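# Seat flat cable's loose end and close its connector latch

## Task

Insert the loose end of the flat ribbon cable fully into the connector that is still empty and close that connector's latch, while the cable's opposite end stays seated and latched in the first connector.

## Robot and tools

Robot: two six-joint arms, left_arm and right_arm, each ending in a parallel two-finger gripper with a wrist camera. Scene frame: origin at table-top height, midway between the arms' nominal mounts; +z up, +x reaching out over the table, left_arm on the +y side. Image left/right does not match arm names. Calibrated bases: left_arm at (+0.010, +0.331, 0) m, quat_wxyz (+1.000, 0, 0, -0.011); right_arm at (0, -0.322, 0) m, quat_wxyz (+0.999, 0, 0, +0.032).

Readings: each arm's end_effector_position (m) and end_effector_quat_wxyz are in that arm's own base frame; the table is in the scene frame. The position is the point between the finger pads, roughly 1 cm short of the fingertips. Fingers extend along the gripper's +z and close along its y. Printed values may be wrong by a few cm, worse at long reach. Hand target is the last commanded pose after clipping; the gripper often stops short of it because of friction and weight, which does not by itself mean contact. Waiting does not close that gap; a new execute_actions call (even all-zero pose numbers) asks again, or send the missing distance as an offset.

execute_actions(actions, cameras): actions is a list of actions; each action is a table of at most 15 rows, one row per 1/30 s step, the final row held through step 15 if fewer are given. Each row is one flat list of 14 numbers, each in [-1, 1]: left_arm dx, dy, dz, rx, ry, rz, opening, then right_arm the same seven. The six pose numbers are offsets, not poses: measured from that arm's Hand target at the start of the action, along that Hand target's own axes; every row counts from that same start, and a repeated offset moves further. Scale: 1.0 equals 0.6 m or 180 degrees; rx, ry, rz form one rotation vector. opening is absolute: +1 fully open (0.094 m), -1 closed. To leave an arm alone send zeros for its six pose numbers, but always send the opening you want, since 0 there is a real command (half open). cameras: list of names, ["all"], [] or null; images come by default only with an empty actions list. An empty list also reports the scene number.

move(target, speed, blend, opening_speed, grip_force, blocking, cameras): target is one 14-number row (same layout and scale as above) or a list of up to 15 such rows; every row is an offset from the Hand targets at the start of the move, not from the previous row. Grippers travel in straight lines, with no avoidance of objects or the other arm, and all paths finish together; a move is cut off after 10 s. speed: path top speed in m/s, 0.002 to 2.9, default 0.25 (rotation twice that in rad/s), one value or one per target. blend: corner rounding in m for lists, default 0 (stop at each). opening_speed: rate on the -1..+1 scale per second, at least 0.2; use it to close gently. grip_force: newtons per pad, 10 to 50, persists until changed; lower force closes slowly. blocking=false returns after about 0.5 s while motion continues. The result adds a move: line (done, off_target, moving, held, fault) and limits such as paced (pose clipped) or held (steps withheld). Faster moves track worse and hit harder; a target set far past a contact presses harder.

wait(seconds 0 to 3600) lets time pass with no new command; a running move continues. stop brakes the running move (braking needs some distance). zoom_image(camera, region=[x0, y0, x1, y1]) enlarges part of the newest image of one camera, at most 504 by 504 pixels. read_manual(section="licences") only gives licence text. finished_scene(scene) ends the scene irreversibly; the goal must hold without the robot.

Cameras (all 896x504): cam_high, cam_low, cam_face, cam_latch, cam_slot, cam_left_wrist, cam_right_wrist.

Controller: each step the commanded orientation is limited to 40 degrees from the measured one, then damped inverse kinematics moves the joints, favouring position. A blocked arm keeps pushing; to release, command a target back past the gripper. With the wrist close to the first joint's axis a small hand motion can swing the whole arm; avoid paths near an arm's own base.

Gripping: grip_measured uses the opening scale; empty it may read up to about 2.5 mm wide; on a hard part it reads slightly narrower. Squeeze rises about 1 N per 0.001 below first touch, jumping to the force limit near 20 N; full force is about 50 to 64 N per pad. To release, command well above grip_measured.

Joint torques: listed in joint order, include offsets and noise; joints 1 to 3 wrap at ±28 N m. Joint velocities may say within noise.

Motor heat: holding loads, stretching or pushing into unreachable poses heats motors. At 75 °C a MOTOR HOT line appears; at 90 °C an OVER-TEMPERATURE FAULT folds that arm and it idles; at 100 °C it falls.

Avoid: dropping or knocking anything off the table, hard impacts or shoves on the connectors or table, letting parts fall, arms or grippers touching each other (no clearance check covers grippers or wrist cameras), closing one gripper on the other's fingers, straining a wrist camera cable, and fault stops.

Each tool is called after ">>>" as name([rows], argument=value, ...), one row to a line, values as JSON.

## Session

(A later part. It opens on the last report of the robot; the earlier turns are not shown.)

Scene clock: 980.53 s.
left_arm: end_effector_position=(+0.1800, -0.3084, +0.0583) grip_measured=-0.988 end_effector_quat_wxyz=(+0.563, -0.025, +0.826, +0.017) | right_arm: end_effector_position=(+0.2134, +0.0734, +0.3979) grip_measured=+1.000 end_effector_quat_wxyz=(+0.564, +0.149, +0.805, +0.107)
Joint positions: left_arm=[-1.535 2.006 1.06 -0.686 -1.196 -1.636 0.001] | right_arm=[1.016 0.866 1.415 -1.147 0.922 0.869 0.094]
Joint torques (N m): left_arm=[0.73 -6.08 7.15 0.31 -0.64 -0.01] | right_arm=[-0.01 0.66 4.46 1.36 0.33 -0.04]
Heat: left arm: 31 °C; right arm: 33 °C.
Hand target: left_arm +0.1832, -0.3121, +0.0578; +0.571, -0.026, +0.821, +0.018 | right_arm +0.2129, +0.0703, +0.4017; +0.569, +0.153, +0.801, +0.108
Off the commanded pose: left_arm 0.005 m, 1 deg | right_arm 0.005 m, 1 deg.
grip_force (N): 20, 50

>>> wait(seconds=0, cameras=["cam_latch", "cam_slot"])

>>> zoom_image(camera="cam_latch", region=[331, 158, 361, 188])

>>> zoom_image(camera="cam_slot", region=[405, 260, 515, 345])

Scene clock: 981.47 s.
left_arm: end_effector_position=(+0.1800, -0.3084, +0.0583) grip_measured=-0.988 end_effector_quat_wxyz=(+0.563, -0.025, +0.826, +0.017) | right_arm: end_effector_position=(+0.2134, +0.0734, +0.3979) grip_measured=+1.000 end_effector_quat_wxyz=(+0.564, +0.149, +0.805, +0.107)
Joint positions: left_arm=[-1.535 2.006 1.06 -0.686 -1.196 -1.636 0.001] | right_arm=[1.016 0.866 1.415 -1.147 0.922 0.869 0.094]
Joint torques (N m): left_arm=[0.7 -6.01 7.12 0.31 -0.64 0.06] | right_arm=[0.01 0.65 4.48 1.36 0.33 -0.03]
Heat: left arm: 31 °C; right arm: 33 °C.
Hand target: left_arm +0.1832, -0.3121, +0.0578; +0.571, -0.026, +0.821, +0.018 | right_arm +0.2129, +0.0703, +0.4017; +0.569, +0.153, +0.801, +0.108
Tool commands: left_gripper/opening=-1.0 right_gripper/opening=+1.0
Off the commanded pose: left_arm 0.005 m, 1 deg | right_arm 0.005 m, 1 deg.
grip_force (N): 20, 50

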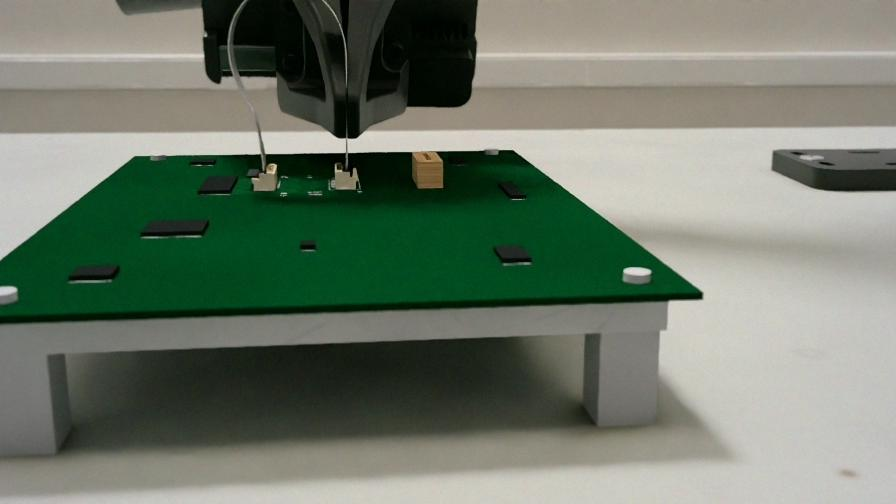

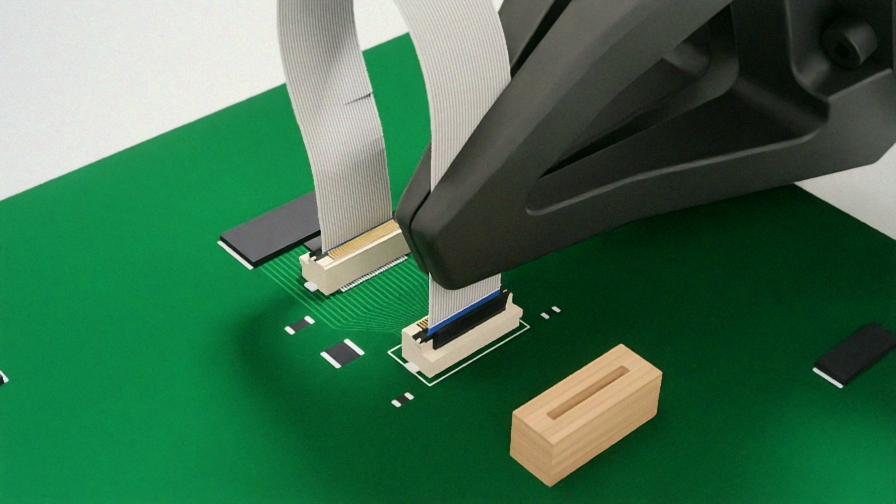

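Scaled by 16.800 from the camera's image (finer frame: 1280x720).

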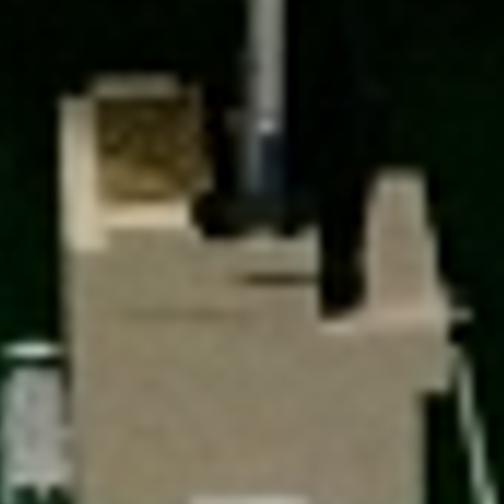

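Scaled by 4.582 from the camera's image (finer frame: 1280x720).

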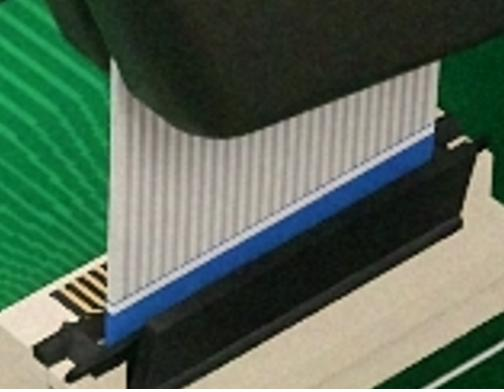

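>>> execute_actions([
  [[0.00138,0.00011,0.00051,-0.00022,-0.00002,0.00059,-1,0,0,0,0,0,0,1]],
], cameras=[])

>>> execute_actions([
  [[0.00138,0.00011,0.00051,-0.00022,-0.00002,0.00059,-1,0,0,0,0,0,0,1]],
], cameras=["cam_latch", "cam_slot"])

>>> zoom_image(camera="cam_slot", region=[405, 260, 515, 345])

Scene clock: 983.97 s.
left_arm: end_effector_position=(+0.1800, -0.3084, +0.0570) grip_measured=-0.988 end_effector_quat_wxyz=(+0.563, -0.024, +0.826, +0.018) | right_arm: end_effector_position=(+0.2134, +0.0734, +0.3979) grip_measured=+1.000 end_effector_quat_wxyz=(+0.564, +0.149, +0.805, +0.107)
Joint positions: left_arm=[-1.535 2.01 1.06 -0.684 -1.196 -1.636 0.001] | right_arm=[1.016 0.866 1.415 -1.147 0.922 0.869 0.094]
Joint torques (N m): left_arm=[0.53 -6.05 7.21 0.28 -0.63 0] | right_arm=[0.01 0.64 4.46 1.35 0.33 -0.04]
Heat: left arm: 31 °C; right arm: 33 °C.
Hand target: left_arm +0.1832, -0.3120, +0.0568; +0.571, -0.025, +0.821, +0.019 | right_arm +0.2129, +0.0703, +0.4017; +0.569, +0.153, +0.801, +0.108
Off the commanded pose: left_arm 0.005 m, 1 deg | right_arm 0.005 m, 1 deg.
grip_force (N): 20, 50

Scene clock: 984.67 s.
left_arm: end_effector_position=(+0.1800, -0.3084, +0.0570) grip_measured=-0.988 end_effector_quat_wxyz=(+0.563, -0.024, +0.826, +0.018) | right_arm: end_effector_position=(+0.2134, +0.0734, +0.3979) grip_measured=+1.000 end_effector_quat_wxyz=(+0.564, +0.149, +0.805, +0.107)
Joint positions: left_arm=[-1.535 2.01 1.06 -0.683 -1.196 -1.636 0.001] | right_arm=[1.016 0.866 1.415 -1.147 0.922 0.869 0.094]
Joint torques (N m): left_arm=[0.62 -5.83 7.19 0.27 -0.65 -0.02] | right_arm=[-0.01 0.64 4.46 1.36 0.33 -0.04]
Heat: left arm: 31 °C; right arm: 33 °C.
Hand target: left_arm +0.1832, -0.3119, +0.0559; +0.571, -0.025, +0.821, +0.020 | right_arm +0.2129, +0.0703, +0.4017; +0.569, +0.153, +0.801, +0.108
Off the commanded pose: left_arm 0.005 m, 1 deg | right_arm 0.005 m, 1 deg.
grip_force (N): 20, 50

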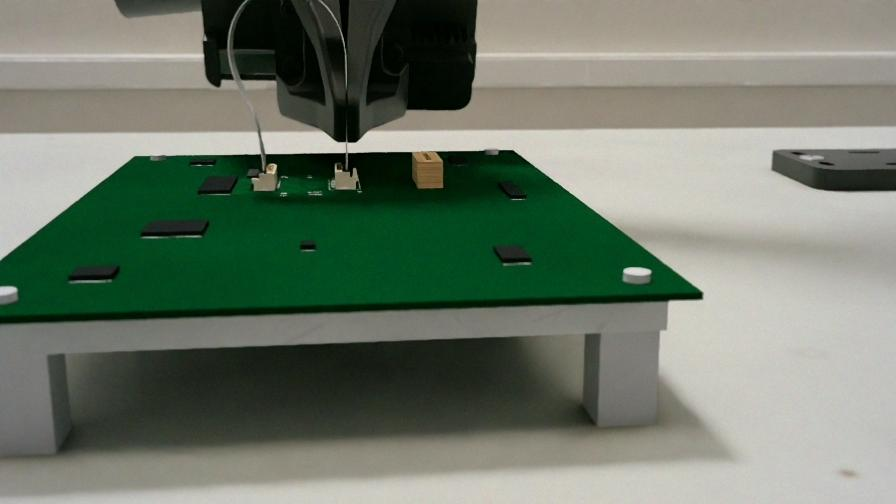

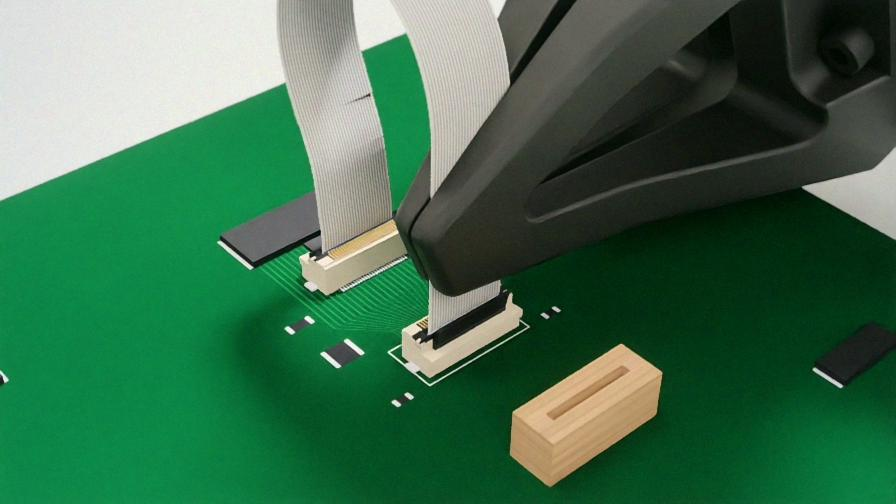

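Scaled by 4.582 from the camera's image (finer frame: 1280x720).

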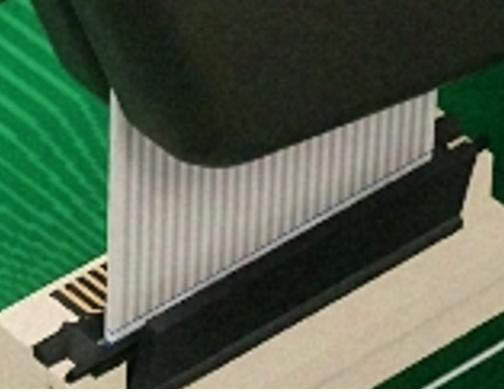

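>>> execute_actions([
  [[0.00137,0.00033,0.00052,-0.00033,-0.00003,0.00089,-1,0,0,0,0,0,0,1]],
], cameras=[])

>>> execute_actions([
  [[0.00137,0.00033,0.00052,-0.00033,-0.00003,0.00089,-1,0,0,0,0,0,0,1]],
], cameras=["cam_latch", "cam_slot"])

>>> zoom_image(camera="cam_slot", region=[405, 260, 515, 345])

>>> zoom_image(camera="cam_latch", region=[331, 158, 361, 188])

Scene clock: 987.33 s.
left_arm: end_effector_position=(+0.1802, -0.3083, +0.0565) grip_measured=-0.988 end_effector_quat_wxyz=(+0.564, -0.023, +0.825, +0.019) | right_arm: end_effector_position=(+0.2134, +0.0734, +0.3979) grip_measured=+1.000 end_effector_quat_wxyz=(+0.564, +0.149, +0.805, +0.107)
Joint positions: left_arm=[-1.535 2.013 1.06 -0.683 -1.198 -1.636 0.001] | right_arm=[1.016 0.866 1.415 -1.147 0.922 0.869 0.094]
Joint torques (N m): left_arm=[0.62 -5.96 7.02 0.28 -0.63 -0.03] | right_arm=[0.01 0.64 4.45 1.36 0.34 -0.04]
Heat: left arm: 31 °C; right arm: 33 °C.
Hand target: left_arm +0.1832, -0.3117, +0.0551; +0.571, -0.024, +0.821, +0.021 | right_arm +0.2129, +0.0703, +0.4017; +0.569, +0.153, +0.801, +0.108
Off the commanded pose: left_arm 0.005 m, 1 deg | right_arm 0.005 m, 1 deg.
grip_force (N): 20, 50

Scene clock: 988.03 s.
left_arm: end_effector_position=(+0.1802, -0.3083, +0.0565) grip_measured=-0.988 end_effector_quat_wxyz=(+0.564, -0.023, +0.825, +0.019) | right_arm: end_effector_position=(+0.2134, +0.0734, +0.3979) grip_measured=+1.000 end_effector_quat_wxyz=(+0.564, +0.149, +0.805, +0.107)
Joint positions: left_arm=[-1.535 2.013 1.06 -0.683 -1.198 -1.636 0.001] | right_arm=[1.016 0.866 1.415 -1.147 0.922 0.869 0.094]
Joint torques (N m): left_arm=[0.73 -5.67 7.08 0.29 -0.62 0] | right_arm=[0.01 0.65 4.44 1.36 0.33 -0.04]
Heat: left arm: 31 °C; right arm: 33 °C.
Hand target: left_arm +0.1832, -0.3115, +0.0542; +0.571, -0.023, +0.821, +0.023 | right_arm +0.2129, +0.0703, +0.4017; +0.569, +0.153, +0.801, +0.108
Off the commanded pose: left_arm 0.005 m, 1 deg | right_arm 0.005 m, 1 deg.
grip_force (N): 20, 50

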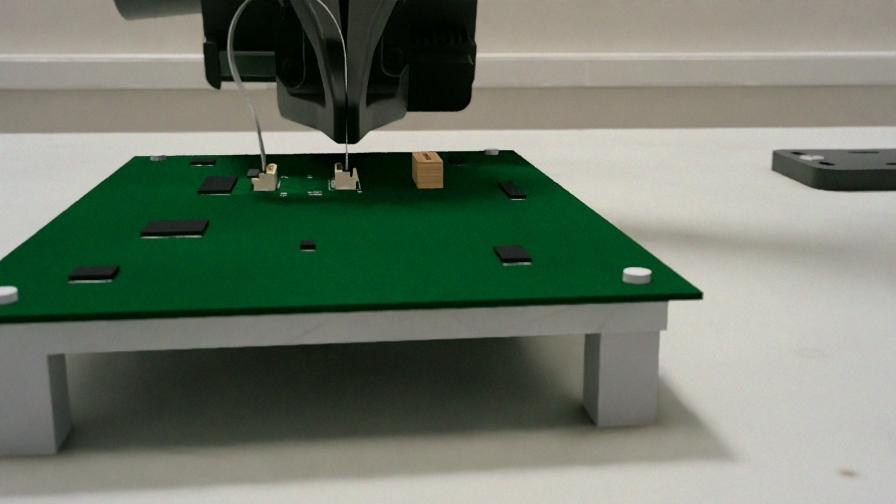

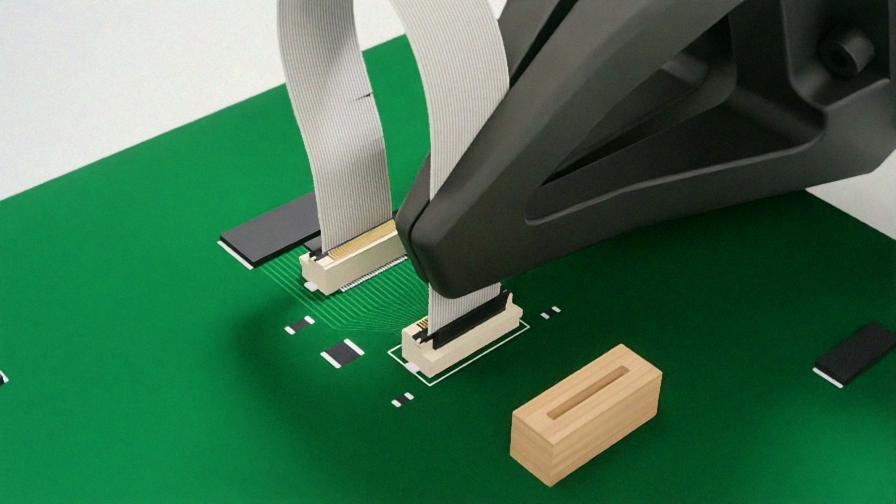

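Scaled by 4.582 from the camera's image (finer frame: 1280x720).

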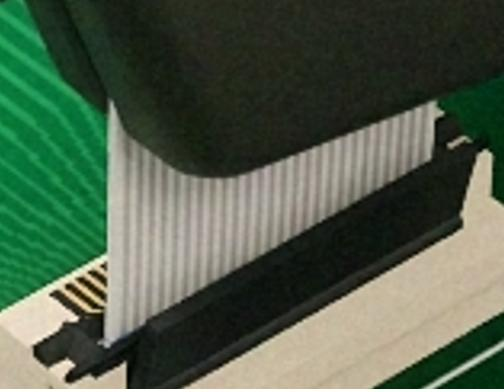

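Scaled by 16.800 from the camera's image (finer frame: 1280x720).

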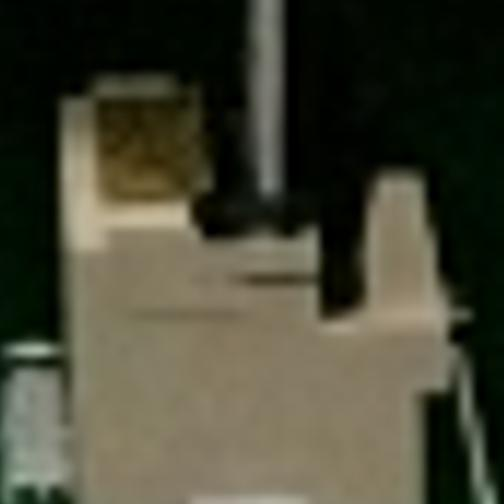

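>>> execute_actions([
  [[0.00182,0.00044,0.0007,-0.00044,-0.00004,0.00119,-1,0,0,0,0,0,0,1]],
  [[0.00137,0.00033,0.00052,-0.00033,-0.00003,0.00089,-1,0,0,0,0,0,0,1]],
], cameras=[])

Scene clock: 992.33 s.
left_arm: end_effector_position=(+0.1802, -0.3083, +0.0563) grip_measured=-0.988 end_effector_quat_wxyz=(+0.565, -0.022, +0.824, +0.020) | right_arm: end_effector_position=(+0.2134, +0.0734, +0.3979) grip_measured=+1.000 end_effector_quat_wxyz=(+0.564, +0.149, +0.805, +0.107)
Joint positions: left_arm=[-1.536 2.016 1.06 -0.683 -1.201 -1.636 0.001] | right_arm=[1.016 0.866 1.415 -1.147 0.922 0.869 0.094]
Joint torques (N m): left_arm=[0.55 -5.53 6.95 0.27 -0.61 0.03] | right_arm=[0.01 0.65 4.48 1.36 0.33 -0.03]
Heat: left arm: 31 °C; right arm: 33 °C.
Hand target: left_arm +0.1832, -0.3110, +0.0521; +0.571, -0.021, +0.821, +0.026 | right_arm +0.2129, +0.0703, +0.4017; +0.569, +0.153, +0.801, +0.108
Off the commanded pose: left_arm 0.006 m, 1 deg | right_arm 0.005 m, 1 deg.
grip_force (N): 20, 50

>>> zoom_image(camera="cam_slot", region=[395, 300, 465, 380])

>>> zoom_image(camera="cam_slot", region=[465, 270, 535, 350])

Scaled by 6.300 from the camera's image (finer frame: 1280x720).
This view is cut from an older image: the scene may have changed since it was taken.

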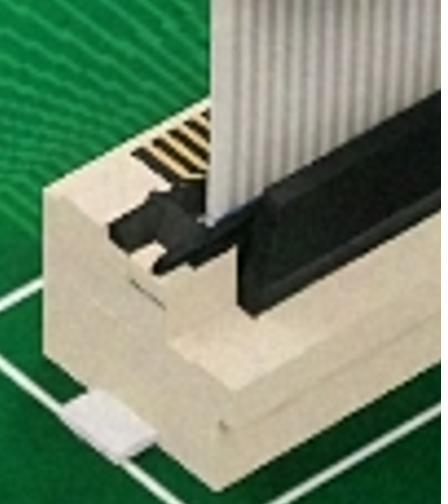

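Scaled by 6.300 from the camera's image (finer frame: 1280x720).
This view is cut from an older image: the scene may have changed since it was taken.

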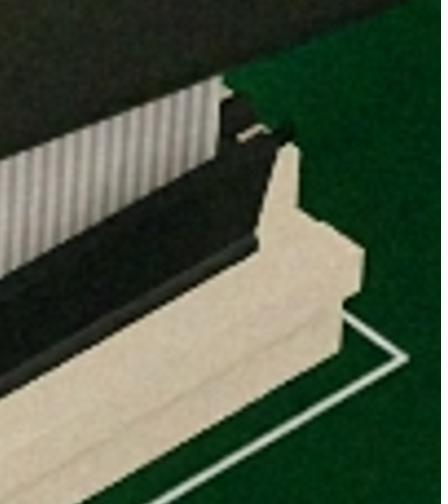

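>>> execute_actions([
  [[-0.00365,-0.00087,-0.00139,0.00087,0.00007,-0.00238,-1,0,0,0,0,0,0,1]],
], cameras=[])

Scene clock: 1039.30 s.
left_arm: end_effector_position=(+0.1802, -0.3083, +0.0563) grip_measured=-0.988 end_effector_quat_wxyz=(+0.565, -0.022, +0.824, +0.020) | right_arm: end_effector_position=(+0.2134, +0.0734, +0.3979) grip_measured=+1.000 end_effector_quat_wxyz=(+0.564, +0.149, +0.805, +0.107)
Joint positions: left_arm=[-1.536 2.016 1.06 -0.683 -1.201 -1.636 0.001] | right_arm=[1.016 0.866 1.415 -1.147 0.922 0.869 0.094]
Joint torques (N m): left_arm=[0.7 -5.91 7.04 0.29 -0.57 -0.01] | right_arm=[0.01 0.65 4.46 1.36 0.34 -0.03]
Heat: left arm: 30 °C; right arm: 33 °C.
Hand target: left_arm +0.1832, -0.3116, +0.0545; +0.571, -0.023, +0.821, +0.022 | right_arm +0.2129, +0.0703, +0.4017; +0.569, +0.153, +0.801, +0.108
Off the commanded pose: left_arm 0.005 m, 1 deg | right_arm 0.005 m, 1 deg.
grip_force (N): 20, 50

>>> execute_actions([
  [[-0.00182,-0.00044,-0.0007,0.00044,0.00004,-0.00119,-0.985,0,0,0,0,0,0,1],[-0.00182,-0.00044,-0.0007,0.00044,0.00004,-0.00119,-0.98,0,0,0,0,0,0,1],[-0.00182,-0.00044,-0.0007,0.00044,0.00004,-0.00119,-0.975,0,0,0,0,0,0,1],[-0.00182,-0.00044,-0.0007,0.00044,0.00004,-0.00119,-0.97,0,0,0,0,0,0,1],[-0.00182,-0.00044,-0.0007,0.00044,0.00004,-0.00119,-0.965,0,0,0,0,0,0,1],[-0.00182,-0.00044,-0.0007,0.00044,0.00004,-0.00119,-0.96,0,0,0,0,0,0,1],[-0.00182,-0.00044,-0.0007,0.00044,0.00004,-0.00119,-0.955,0,0,0,0,0,0,1],[-0.00182,-0.00044,-0.0007,0.00044,0.00004,-0.00119,-0.95,0,0,0,0,0,0,1],[-0.00182,-0.00044,-0.0007,0.00044,0.00004,-0.00119,-0.945,0,0,0,0,0,0,1],[-0.00182,-0.00044,-0.0007,0.00044,0.00004,-0.00119,-0.94,0,0,0,0,0,0,1],[-0.00182,-0.00044,-0.0007,0.00044,0.00004,-0.00119,-0.935,0,0,0,0,0,0,1],[-0.00182,-0.00044,-0.0007,0.00044,0.00004,-0.00119,-0.93,0,0,0,0,0,0,1],[-0.00182,-0.00044,-0.0007,0.00044,0.00004,-0.00119,-0.925,0,0,0,0,0,0,1],[-0.00182,-0.00044,-0.0007,0.00044,0.00004,-0.00119,-0.92,0,0,0,0,0,0,1],[-0.00182,-0.00044,-0.0007,0.00044,0.00004,-0.00119,-0.92,0,0,0,0,0,0,1]],
], cameras=["cam_latch", "cam_slot"])

>>> zoom_image(camera="cam_latch", region=[310, 110, 380, 180])

>>> zoom_image(camera="cam_slot", region=[405, 260, 515, 345])

Scene clock: 1043.37 s.
left_arm: end_effector_position=(+0.1799, -0.3083, +0.0555) grip_measured=-0.922 end_effector_quat_wxyz=(+0.563, -0.022, +0.826, +0.020) | right_arm: end_effector_position=(+0.2134, +0.0734, +0.3979) grip_measured=+1.000 end_effector_quat_wxyz=(+0.564, +0.149, +0.805, +0.107)
Joint positions: left_arm=[-1.536 2.016 1.06 -0.683 -1.197 -1.636 0.004] | right_arm=[1.016 0.866 1.415 -1.147 0.922 0.869 0.094]
Joint torques (N m): left_arm=[0.76 -6.3 7.12 0.3 -0.66 0.02] | right_arm=[0.02 0.64 4.45 1.36 0.33 -0.04]
Heat: left arm: 30 °C; right arm: 33 °C.
Hand target: left_arm +0.1832, -0.3119, +0.0556; +0.571, -0.025, +0.821, +0.021 | right_arm +0.2129, +0.0703, +0.4017; +0.569, +0.153, +0.801, +0.108
Off the commanded pose: left_arm 0.005 m, 1 deg | right_arm 0.005 m, 1 deg.
grip_force (N): 20, 50

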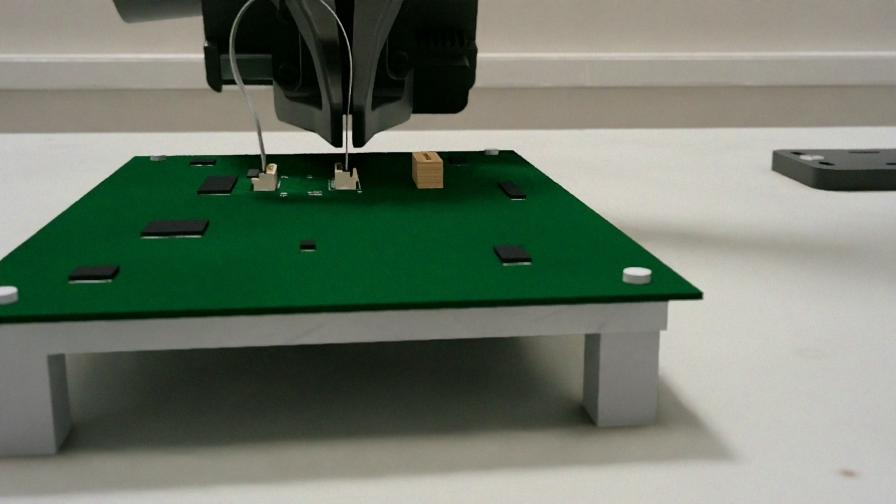

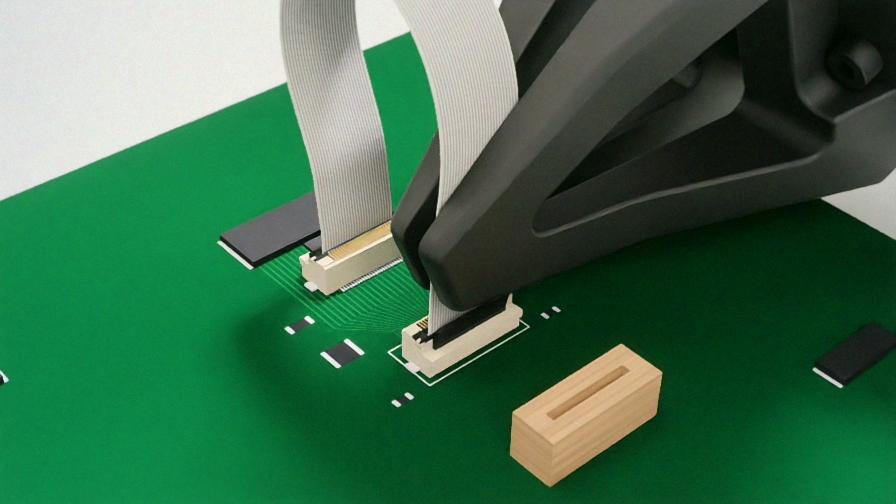

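Scaled by 7.200 from the camera's image (finer frame: 1280x720).

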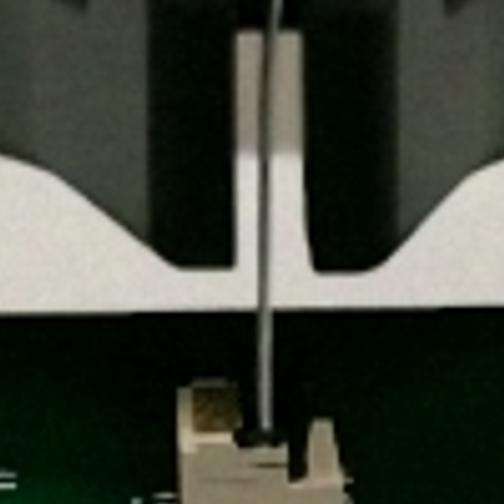

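Scaled by 4.582 from the camera's image (finer frame: 1280x720).

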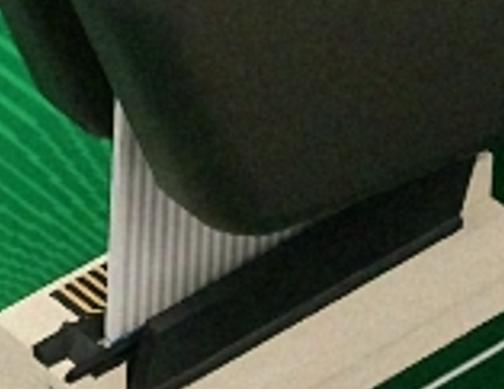

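>>> move(target=[0, 0, 0, 0, 0, 0, -0.745, 0, 0, 0, 0, 0, 0, 1], opening_speed=0.3, cameras=["cam_latch", "cam_slot"])

>>> zoom_image(camera="cam_latch", region=[310, 110, 380, 180])

>>> zoom_image(camera="cam_slot", region=[405, 260, 535, 360])

Scene clock: 1050.87 s.
left_arm: end_effector_position=(+0.1798, -0.3083, +0.0554) grip_measured=-0.747 end_effector_quat_wxyz=(+0.563, -0.022, +0.826, +0.020) | right_arm: end_effector_position=(+0.2134, +0.0734, +0.3979) grip_measured=+1.000 end_effector_quat_wxyz=(+0.564, +0.149, +0.805, +0.107)
Joint positions: left_arm=[-1.536 2.016 1.06 -0.683 -1.196 -1.636 0.012] | right_arm=[1.016 0.866 1.415 -1.147 0.922 0.869 0.094]
Joint torques (N m): left_arm=[0.64 -6.37 7.12 0.28 -0.58 0.03] | right_arm=[0.01 0.68 4.48 1.36 0.33 -0.04]
Heat: left arm: 30 °C; right arm: 33 °C.
Hand target: left_arm +0.1832, -0.3119, +0.0556; +0.570, -0.025, +0.821, +0.021 | right_arm +0.2129, +0.0703, +0.4017; +0.569, +0.153, +0.801, +0.108
Off the commanded pose: left_arm 0.005 m, 1 deg | right_arm 0.005 m, 1 deg.
grip_force (N): 20, 50
move: done

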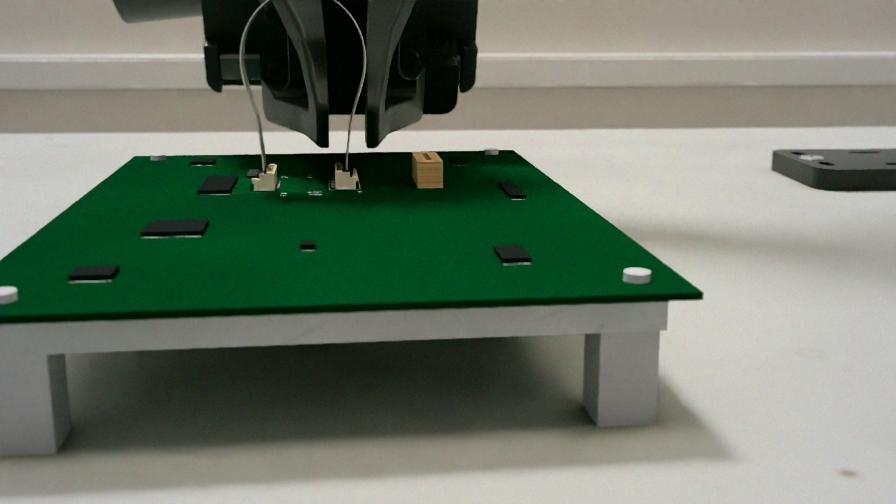

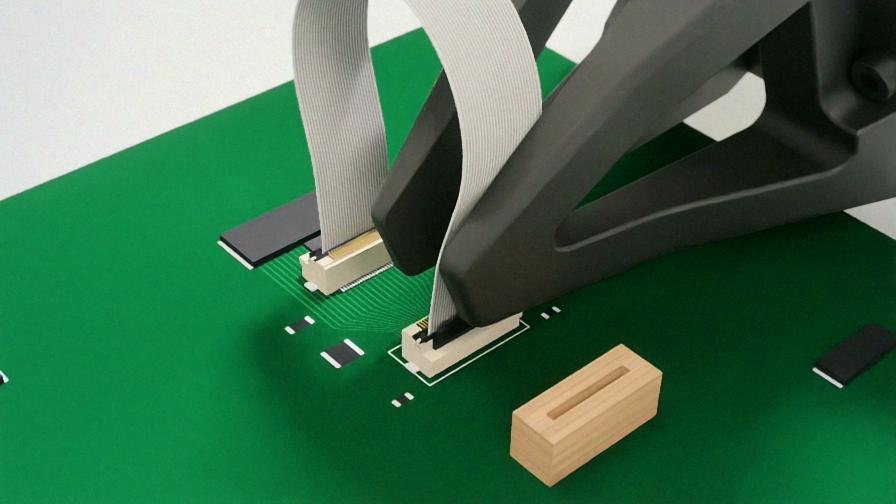

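Scaled by 7.200 from the camera's image (finer frame: 1280x720).

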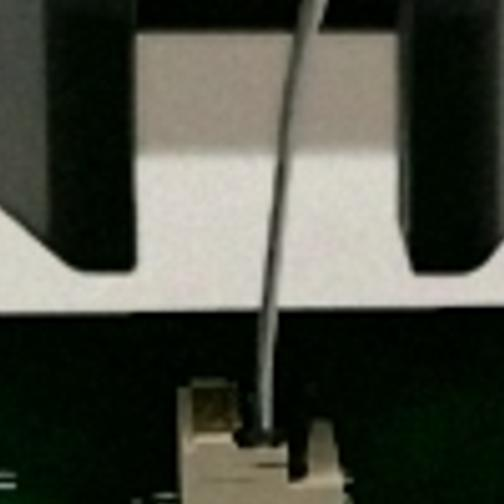

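Scaled by 3.877 from the camera's image (finer frame: 1280x720).

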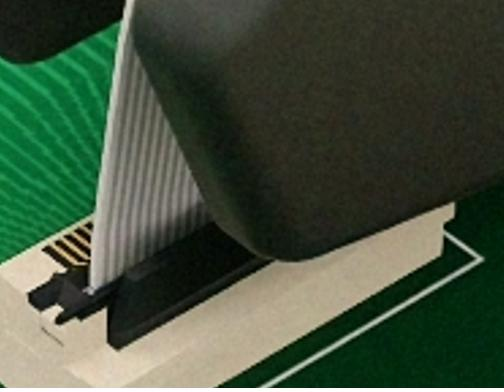

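>>> execute_actions([
  [[0.000125,-0.003375,-0.000175,0.00165,0.000125,-0.004475,-0.745,0,0,0,0,0,0,1]],
  [[0.000125,-0.003375,-0.000175,0.00165,0.000125,-0.004475,-0.745,0,0,0,0,0,0,1]],
], cameras=["cam_latch", "cam_slot"])

>>> zoom_image(camera="cam_latch", region=[310, 110, 380, 180])

>>> zoom_image(camera="cam_slot", region=[405, 260, 535, 360])

Scene clock: 1054.30 s.
left_arm: end_effector_position=(+0.1799, -0.3116, +0.0552) grip_measured=-0.747 end_effector_quat_wxyz=(+0.563, -0.029, +0.826, +0.010) | right_arm: end_effector_position=(+0.2134, +0.0734, +0.3979) grip_measured=+1.000 end_effector_quat_wxyz=(+0.564, +0.149, +0.805, +0.107)
Joint positions: left_arm=[-1.536 2.016 1.06 -0.659 -1.196 -1.636 0.012] | right_arm=[1.016 0.866 1.415 -1.147 0.922 0.869 0.094]
Joint torques (N m): left_arm=[0.66 -6.3 7.15 0.33 -0.65 0] | right_arm=[0.01 0.64 4.45 1.36 0.33 -0.04]
Heat: left arm: 30 °C; right arm: 33 °C.
Hand target: left_arm +0.1832, -0.3159, +0.0556; +0.571, -0.033, +0.821, +0.008 | right_arm +0.2129, +0.0703, +0.4017; +0.569, +0.153, +0.801, +0.108
Off the commanded pose: left_arm 0.005 m, 1 deg | right_arm 0.005 m, 1 deg.
grip_force (N): 20, 50

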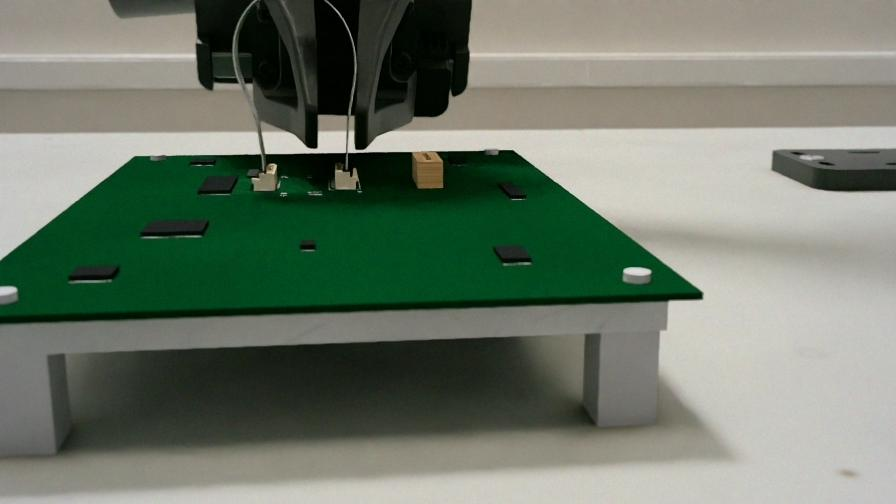

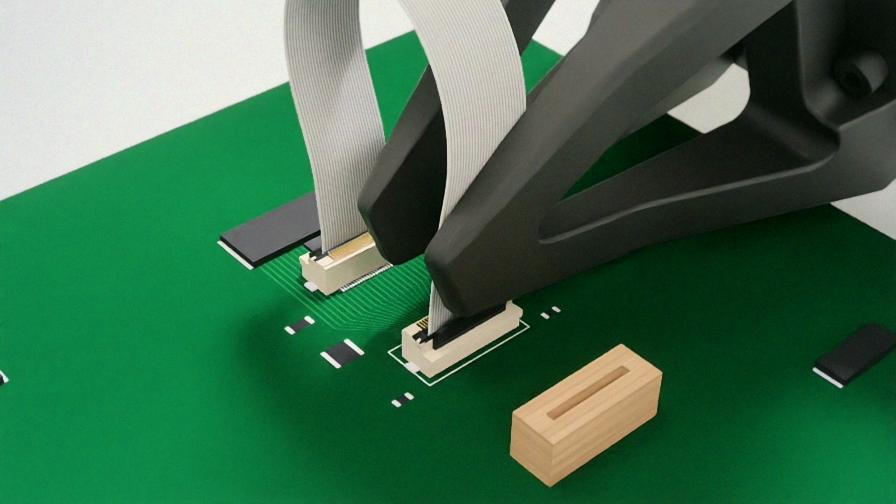

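Scaled by 7.200 from the camera's image (finer frame: 1280x720).

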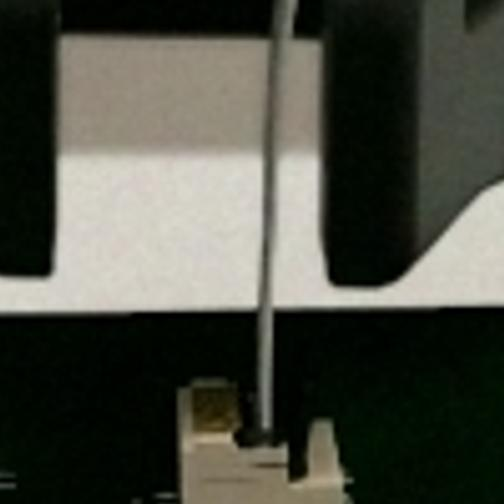

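Scaled by 3.877 from the camera's image (finer frame: 1280x720).

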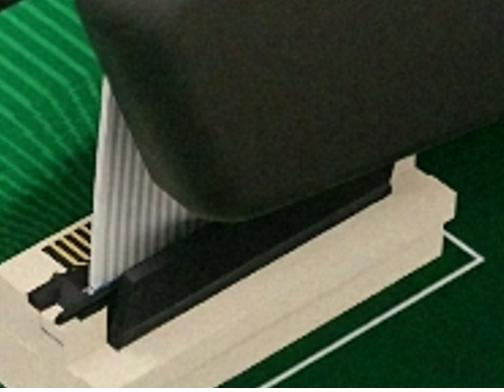

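>>> execute_actions([
  [[0.0001,-0.00281,-0.00015,0.00138,0.0001,-0.00373,-0.745,0,0,0,0,0,0,1]],
], cameras=["cam_latch"])

>>> zoom_image(camera="cam_latch", region=[310, 110, 380, 180])

Scene clock: 1066.20 s.
left_arm: end_effector_position=(+0.1800, -0.3131, +0.0552) grip_measured=-0.747 end_effector_quat_wxyz=(+0.563, -0.032, +0.826, +0.005) | right_arm: end_effector_position=(+0.2134, +0.0734, +0.3979) grip_measured=+1.000 end_effector_quat_wxyz=(+0.564, +0.149, +0.805, +0.107)
Joint positions: left_arm=[-1.536 2.016 1.06 -0.647 -1.196 -1.636 0.012] | right_arm=[1.016 0.866 1.415 -1.147 0.922 0.869 0.094]
Joint torques (N m): left_arm=[0.68 -6.32 7.28 0.34 -0.65 0.02] | right_arm=[0.01 0.65 4.46 1.36 0.33 -0.03]
Heat: left arm: 30 °C; right arm: 33 °C.
Hand target: left_arm +0.1832, -0.3176, +0.0556; +0.571, -0.037, +0.820, +0.003 | right_arm +0.2129, +0.0703, +0.4017; +0.569, +0.153, +0.801, +0.108
Off the commanded pose: left_arm 0.006 m, 1 deg | right_arm 0.005 m, 1 deg.
grip_force (N): 20, 50

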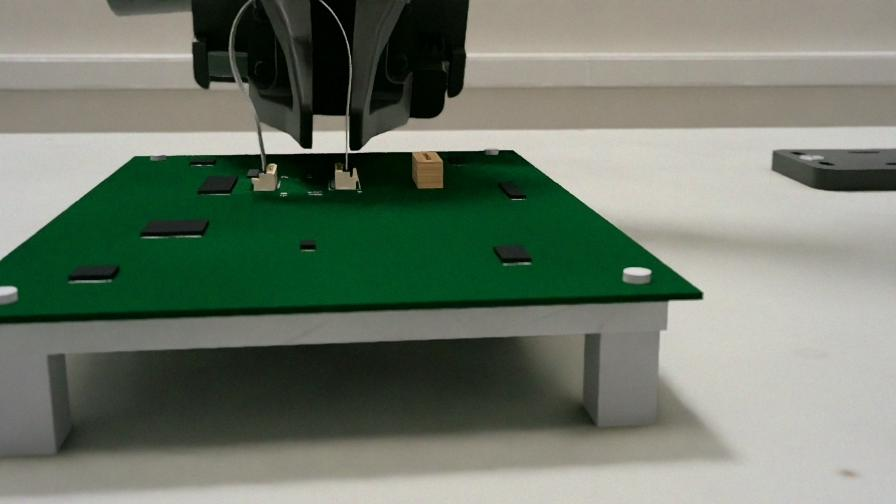

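Scaled by 7.200 from the camera's image (finer frame: 1280x720).

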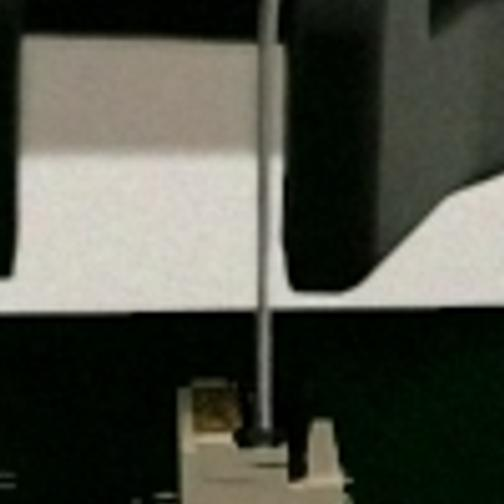

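>>> execute_actions([
  [[0.00277,-0.00025,0.00099,-0.00021,-0.00002,0.0006,-0.745,0,0,0,0,0,0,1]],
], cameras=[])

>>> execute_actions([
  [[0.00137,0.00033,0.00052,-0.00033,-0.00003,0.00089,-0.745,0,0,0,0,0,0,1]],
], cameras=["cam_latch"])

>>> zoom_image(camera="cam_latch", region=[310, 110, 380, 180])

Scene clock: 1069.30 s.
left_arm: end_effector_position=(+0.1800, -0.3132, +0.0533) grip_measured=-0.747 end_effector_quat_wxyz=(+0.563, -0.032, +0.826, +0.006) | right_arm: end_effector_position=(+0.2134, +0.0734, +0.3979) grip_measured=+1.000 end_effector_quat_wxyz=(+0.564, +0.149, +0.805, +0.107)
Joint positions: left_arm=[-1.536 2.022 1.06 -0.644 -1.196 -1.636 0.012] | right_arm=[1.016 0.866 1.415 -1.147 0.922 0.869 0.094]
Joint torques (N m): left_arm=[0.49 -6.12 7.24 0.32 -0.61 -0.01] | right_arm=[-0.01 0.65 4.46 1.36 0.34 -0.04]
Heat: left arm: 30 °C; right arm: 33 °C.
Hand target: left_arm +0.1832, -0.3178, +0.0538; +0.571, -0.036, +0.820, +0.004 | right_arm +0.2129, +0.0703, +0.4017; +0.569, +0.153, +0.801, +0.108
Off the commanded pose: left_arm 0.006 m, 1 deg | right_arm 0.005 m, 1 deg.
grip_force (N): 20, 50

Scene clock: 1070.00 s.
left_arm: end_effector_position=(+0.1800, -0.3133, +0.0533) grip_measured=-0.747 end_effector_quat_wxyz=(+0.563, -0.032, +0.826, +0.006) | right_arm: end_effector_position=(+0.2134, +0.0734, +0.3979) grip_measured=+1.000 end_effector_quat_wxyz=(+0.564, +0.149, +0.805, +0.107)
Joint positions: left_arm=[-1.536 2.022 1.06 -0.643 -1.196 -1.636 0.012] | right_arm=[1.016 0.866 1.415 -1.147 0.922 0.869 0.094]
Joint torques (N m): left_arm=[0.64 -6.05 7.36 0.34 -0.62 -0.03] | right_arm=[0.01 0.65 4.45 1.36 0.33 -0.03]
Heat: left arm: 30 °C; right arm: 33 °C.
Hand target: left_arm +0.1832, -0.3176, +0.0529; +0.571, -0.035, +0.820, +0.005 | right_arm +0.2129, +0.0703, +0.4017; +0.569, +0.153, +0.801, +0.108
Off the commanded pose: left_arm 0.005 m, 1 deg | right_arm 0.005 m, 1 deg.
grip_force (N): 20, 50

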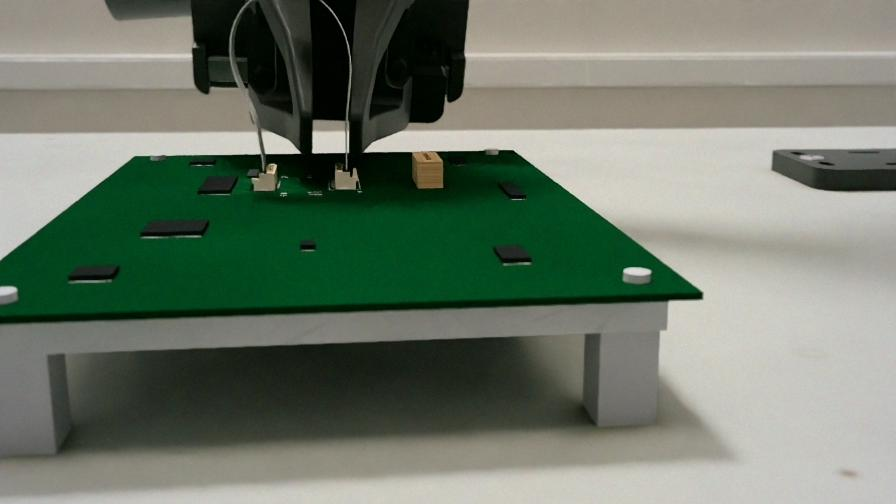

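Scaled by 7.200 from the camera's image (finer frame: 1280x720).

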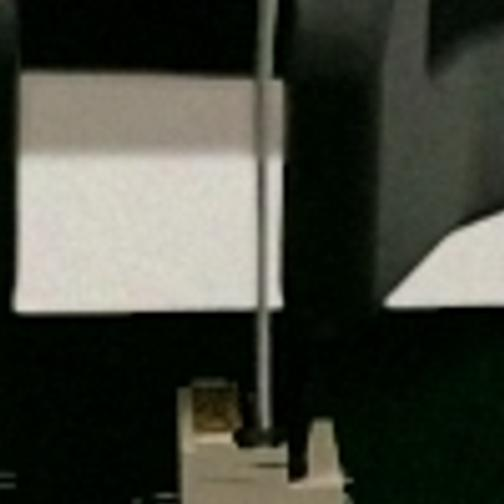

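>>> execute_actions([
  [[0.00137,0.00033,0.00052,-0.00033,-0.00003,0.00089,-0.745,0,0,0,0,0,0,1]],
], cameras=["cam_slot", "cam_latch"])

>>> zoom_image(camera="cam_slot", region=[405, 260, 535, 360])

>>> zoom_image(camera="cam_latch", region=[330, 140, 380, 190])

Scene clock: 1071.80 s.
left_arm: end_effector_position=(+0.1800, -0.3129, +0.0516) grip_measured=-0.747 end_effector_quat_wxyz=(+0.563, -0.030, +0.826, +0.008) | right_arm: end_effector_position=(+0.2134, +0.0734, +0.3979) grip_measured=+1.000 end_effector_quat_wxyz=(+0.564, +0.149, +0.805, +0.107)
Joint positions: left_arm=[-1.536 2.028 1.06 -0.643 -1.196 -1.636 0.012] | right_arm=[1.016 0.866 1.415 -1.147 0.922 0.869 0.094]
Joint torques (N m): left_arm=[0.51 -6.32 7.3 0.32 -0.6 -0.02] | right_arm=[-0.02 0.65 4.45 1.36 0.33 -0.04]
Heat: left arm: 30 °C; right arm: 33 °C.
Hand target: left_arm +0.1832, -0.3175, +0.0521; +0.571, -0.034, +0.820, +0.006 | right_arm +0.2129, +0.0703, +0.4017; +0.569, +0.153, +0.801, +0.108
Off the commanded pose: left_arm 0.006 m, 1 deg | right_arm 0.005 m, 1 deg.
grip_force (N): 20, 50
Images, in order (width x height): cam_latch 896x504, cam_slot 896x504.

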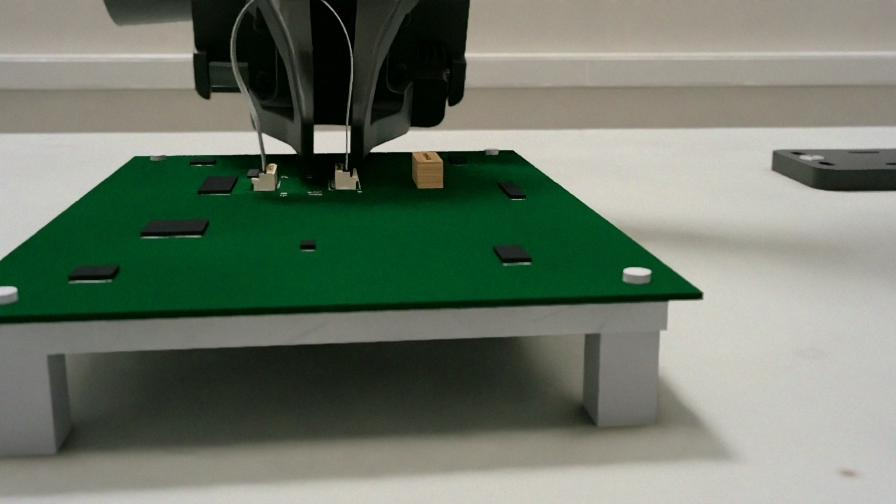

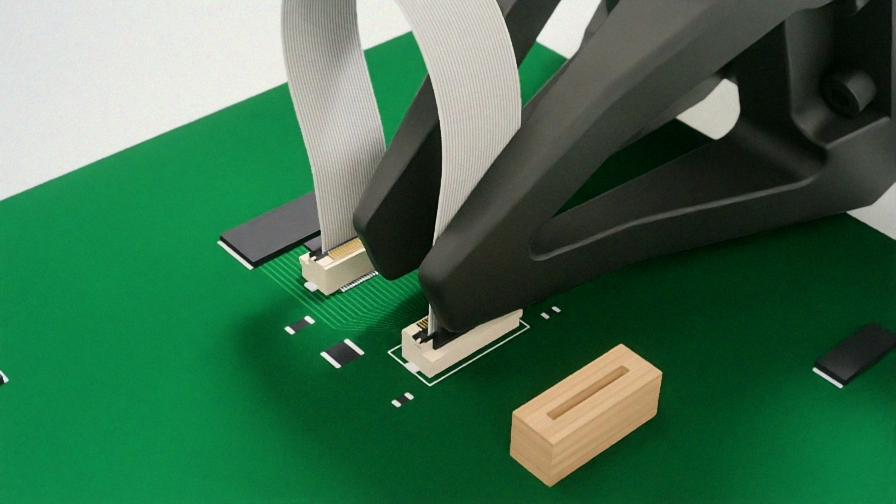

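Scaled by 3.877 from the camera's image (finer frame: 1280x720).

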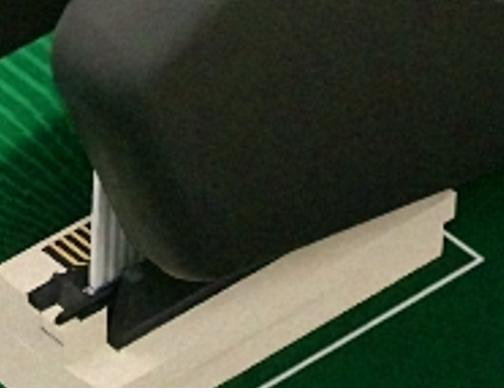

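Scaled by 10.080 from the camera's image (finer frame: 1280x720).

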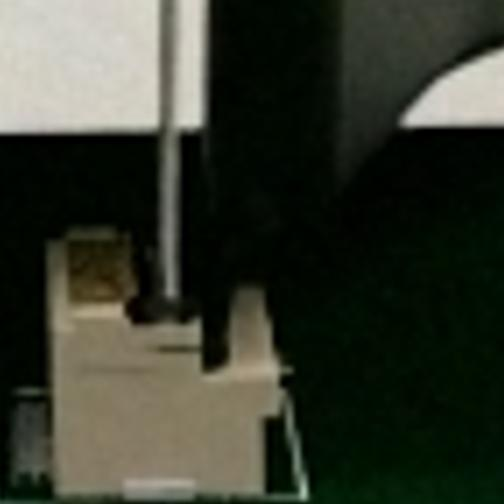

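>>> execute_actions([
  [[-0.000125,0.003375,0.000175,-0.00165,-0.000125,0.004475,-0.745,0,0,0,0,0,0,1]],
  [[-0.000125,0.003375,0.000175,-0.00165,-0.000125,0.004475,-0.745,0,0,0,0,0,0,1]],
], cameras=[])

Scene clock: 1074.60 s.
left_arm: end_effector_position=(+0.1800, -0.3129, +0.0516) grip_measured=-0.747 end_effector_quat_wxyz=(+0.563, -0.030, +0.826, +0.008) | right_arm: end_effector_position=(+0.2134, +0.0734, +0.3979) grip_measured=+1.000 end_effector_quat_wxyz=(+0.564, +0.149, +0.805, +0.107)
Joint positions: left_arm=[-1.536 2.028 1.06 -0.643 -1.196 -1.636 0.012] | right_arm=[1.016 0.866 1.415 -1.147 0.922 0.869 0.094]
Joint torques (N m): left_arm=[0.73 -6.27 7.15 0.12 -0.6 0.04] | right_arm=[-0.01 0.65 4.46 1.36 0.34 -0.04]
Heat: left arm: 30 °C; right arm: 33 °C.
Hand target: left_arm +0.1832, -0.3134, +0.0521; +0.571, -0.026, +0.821, +0.019 | right_arm +0.2129, +0.0703, +0.4017; +0.569, +0.153, +0.801, +0.108
Off the commanded pose: left_arm 0.003 m, 2 deg | right_arm 0.005 m, 1 deg.
grip_force (N): 20, 50


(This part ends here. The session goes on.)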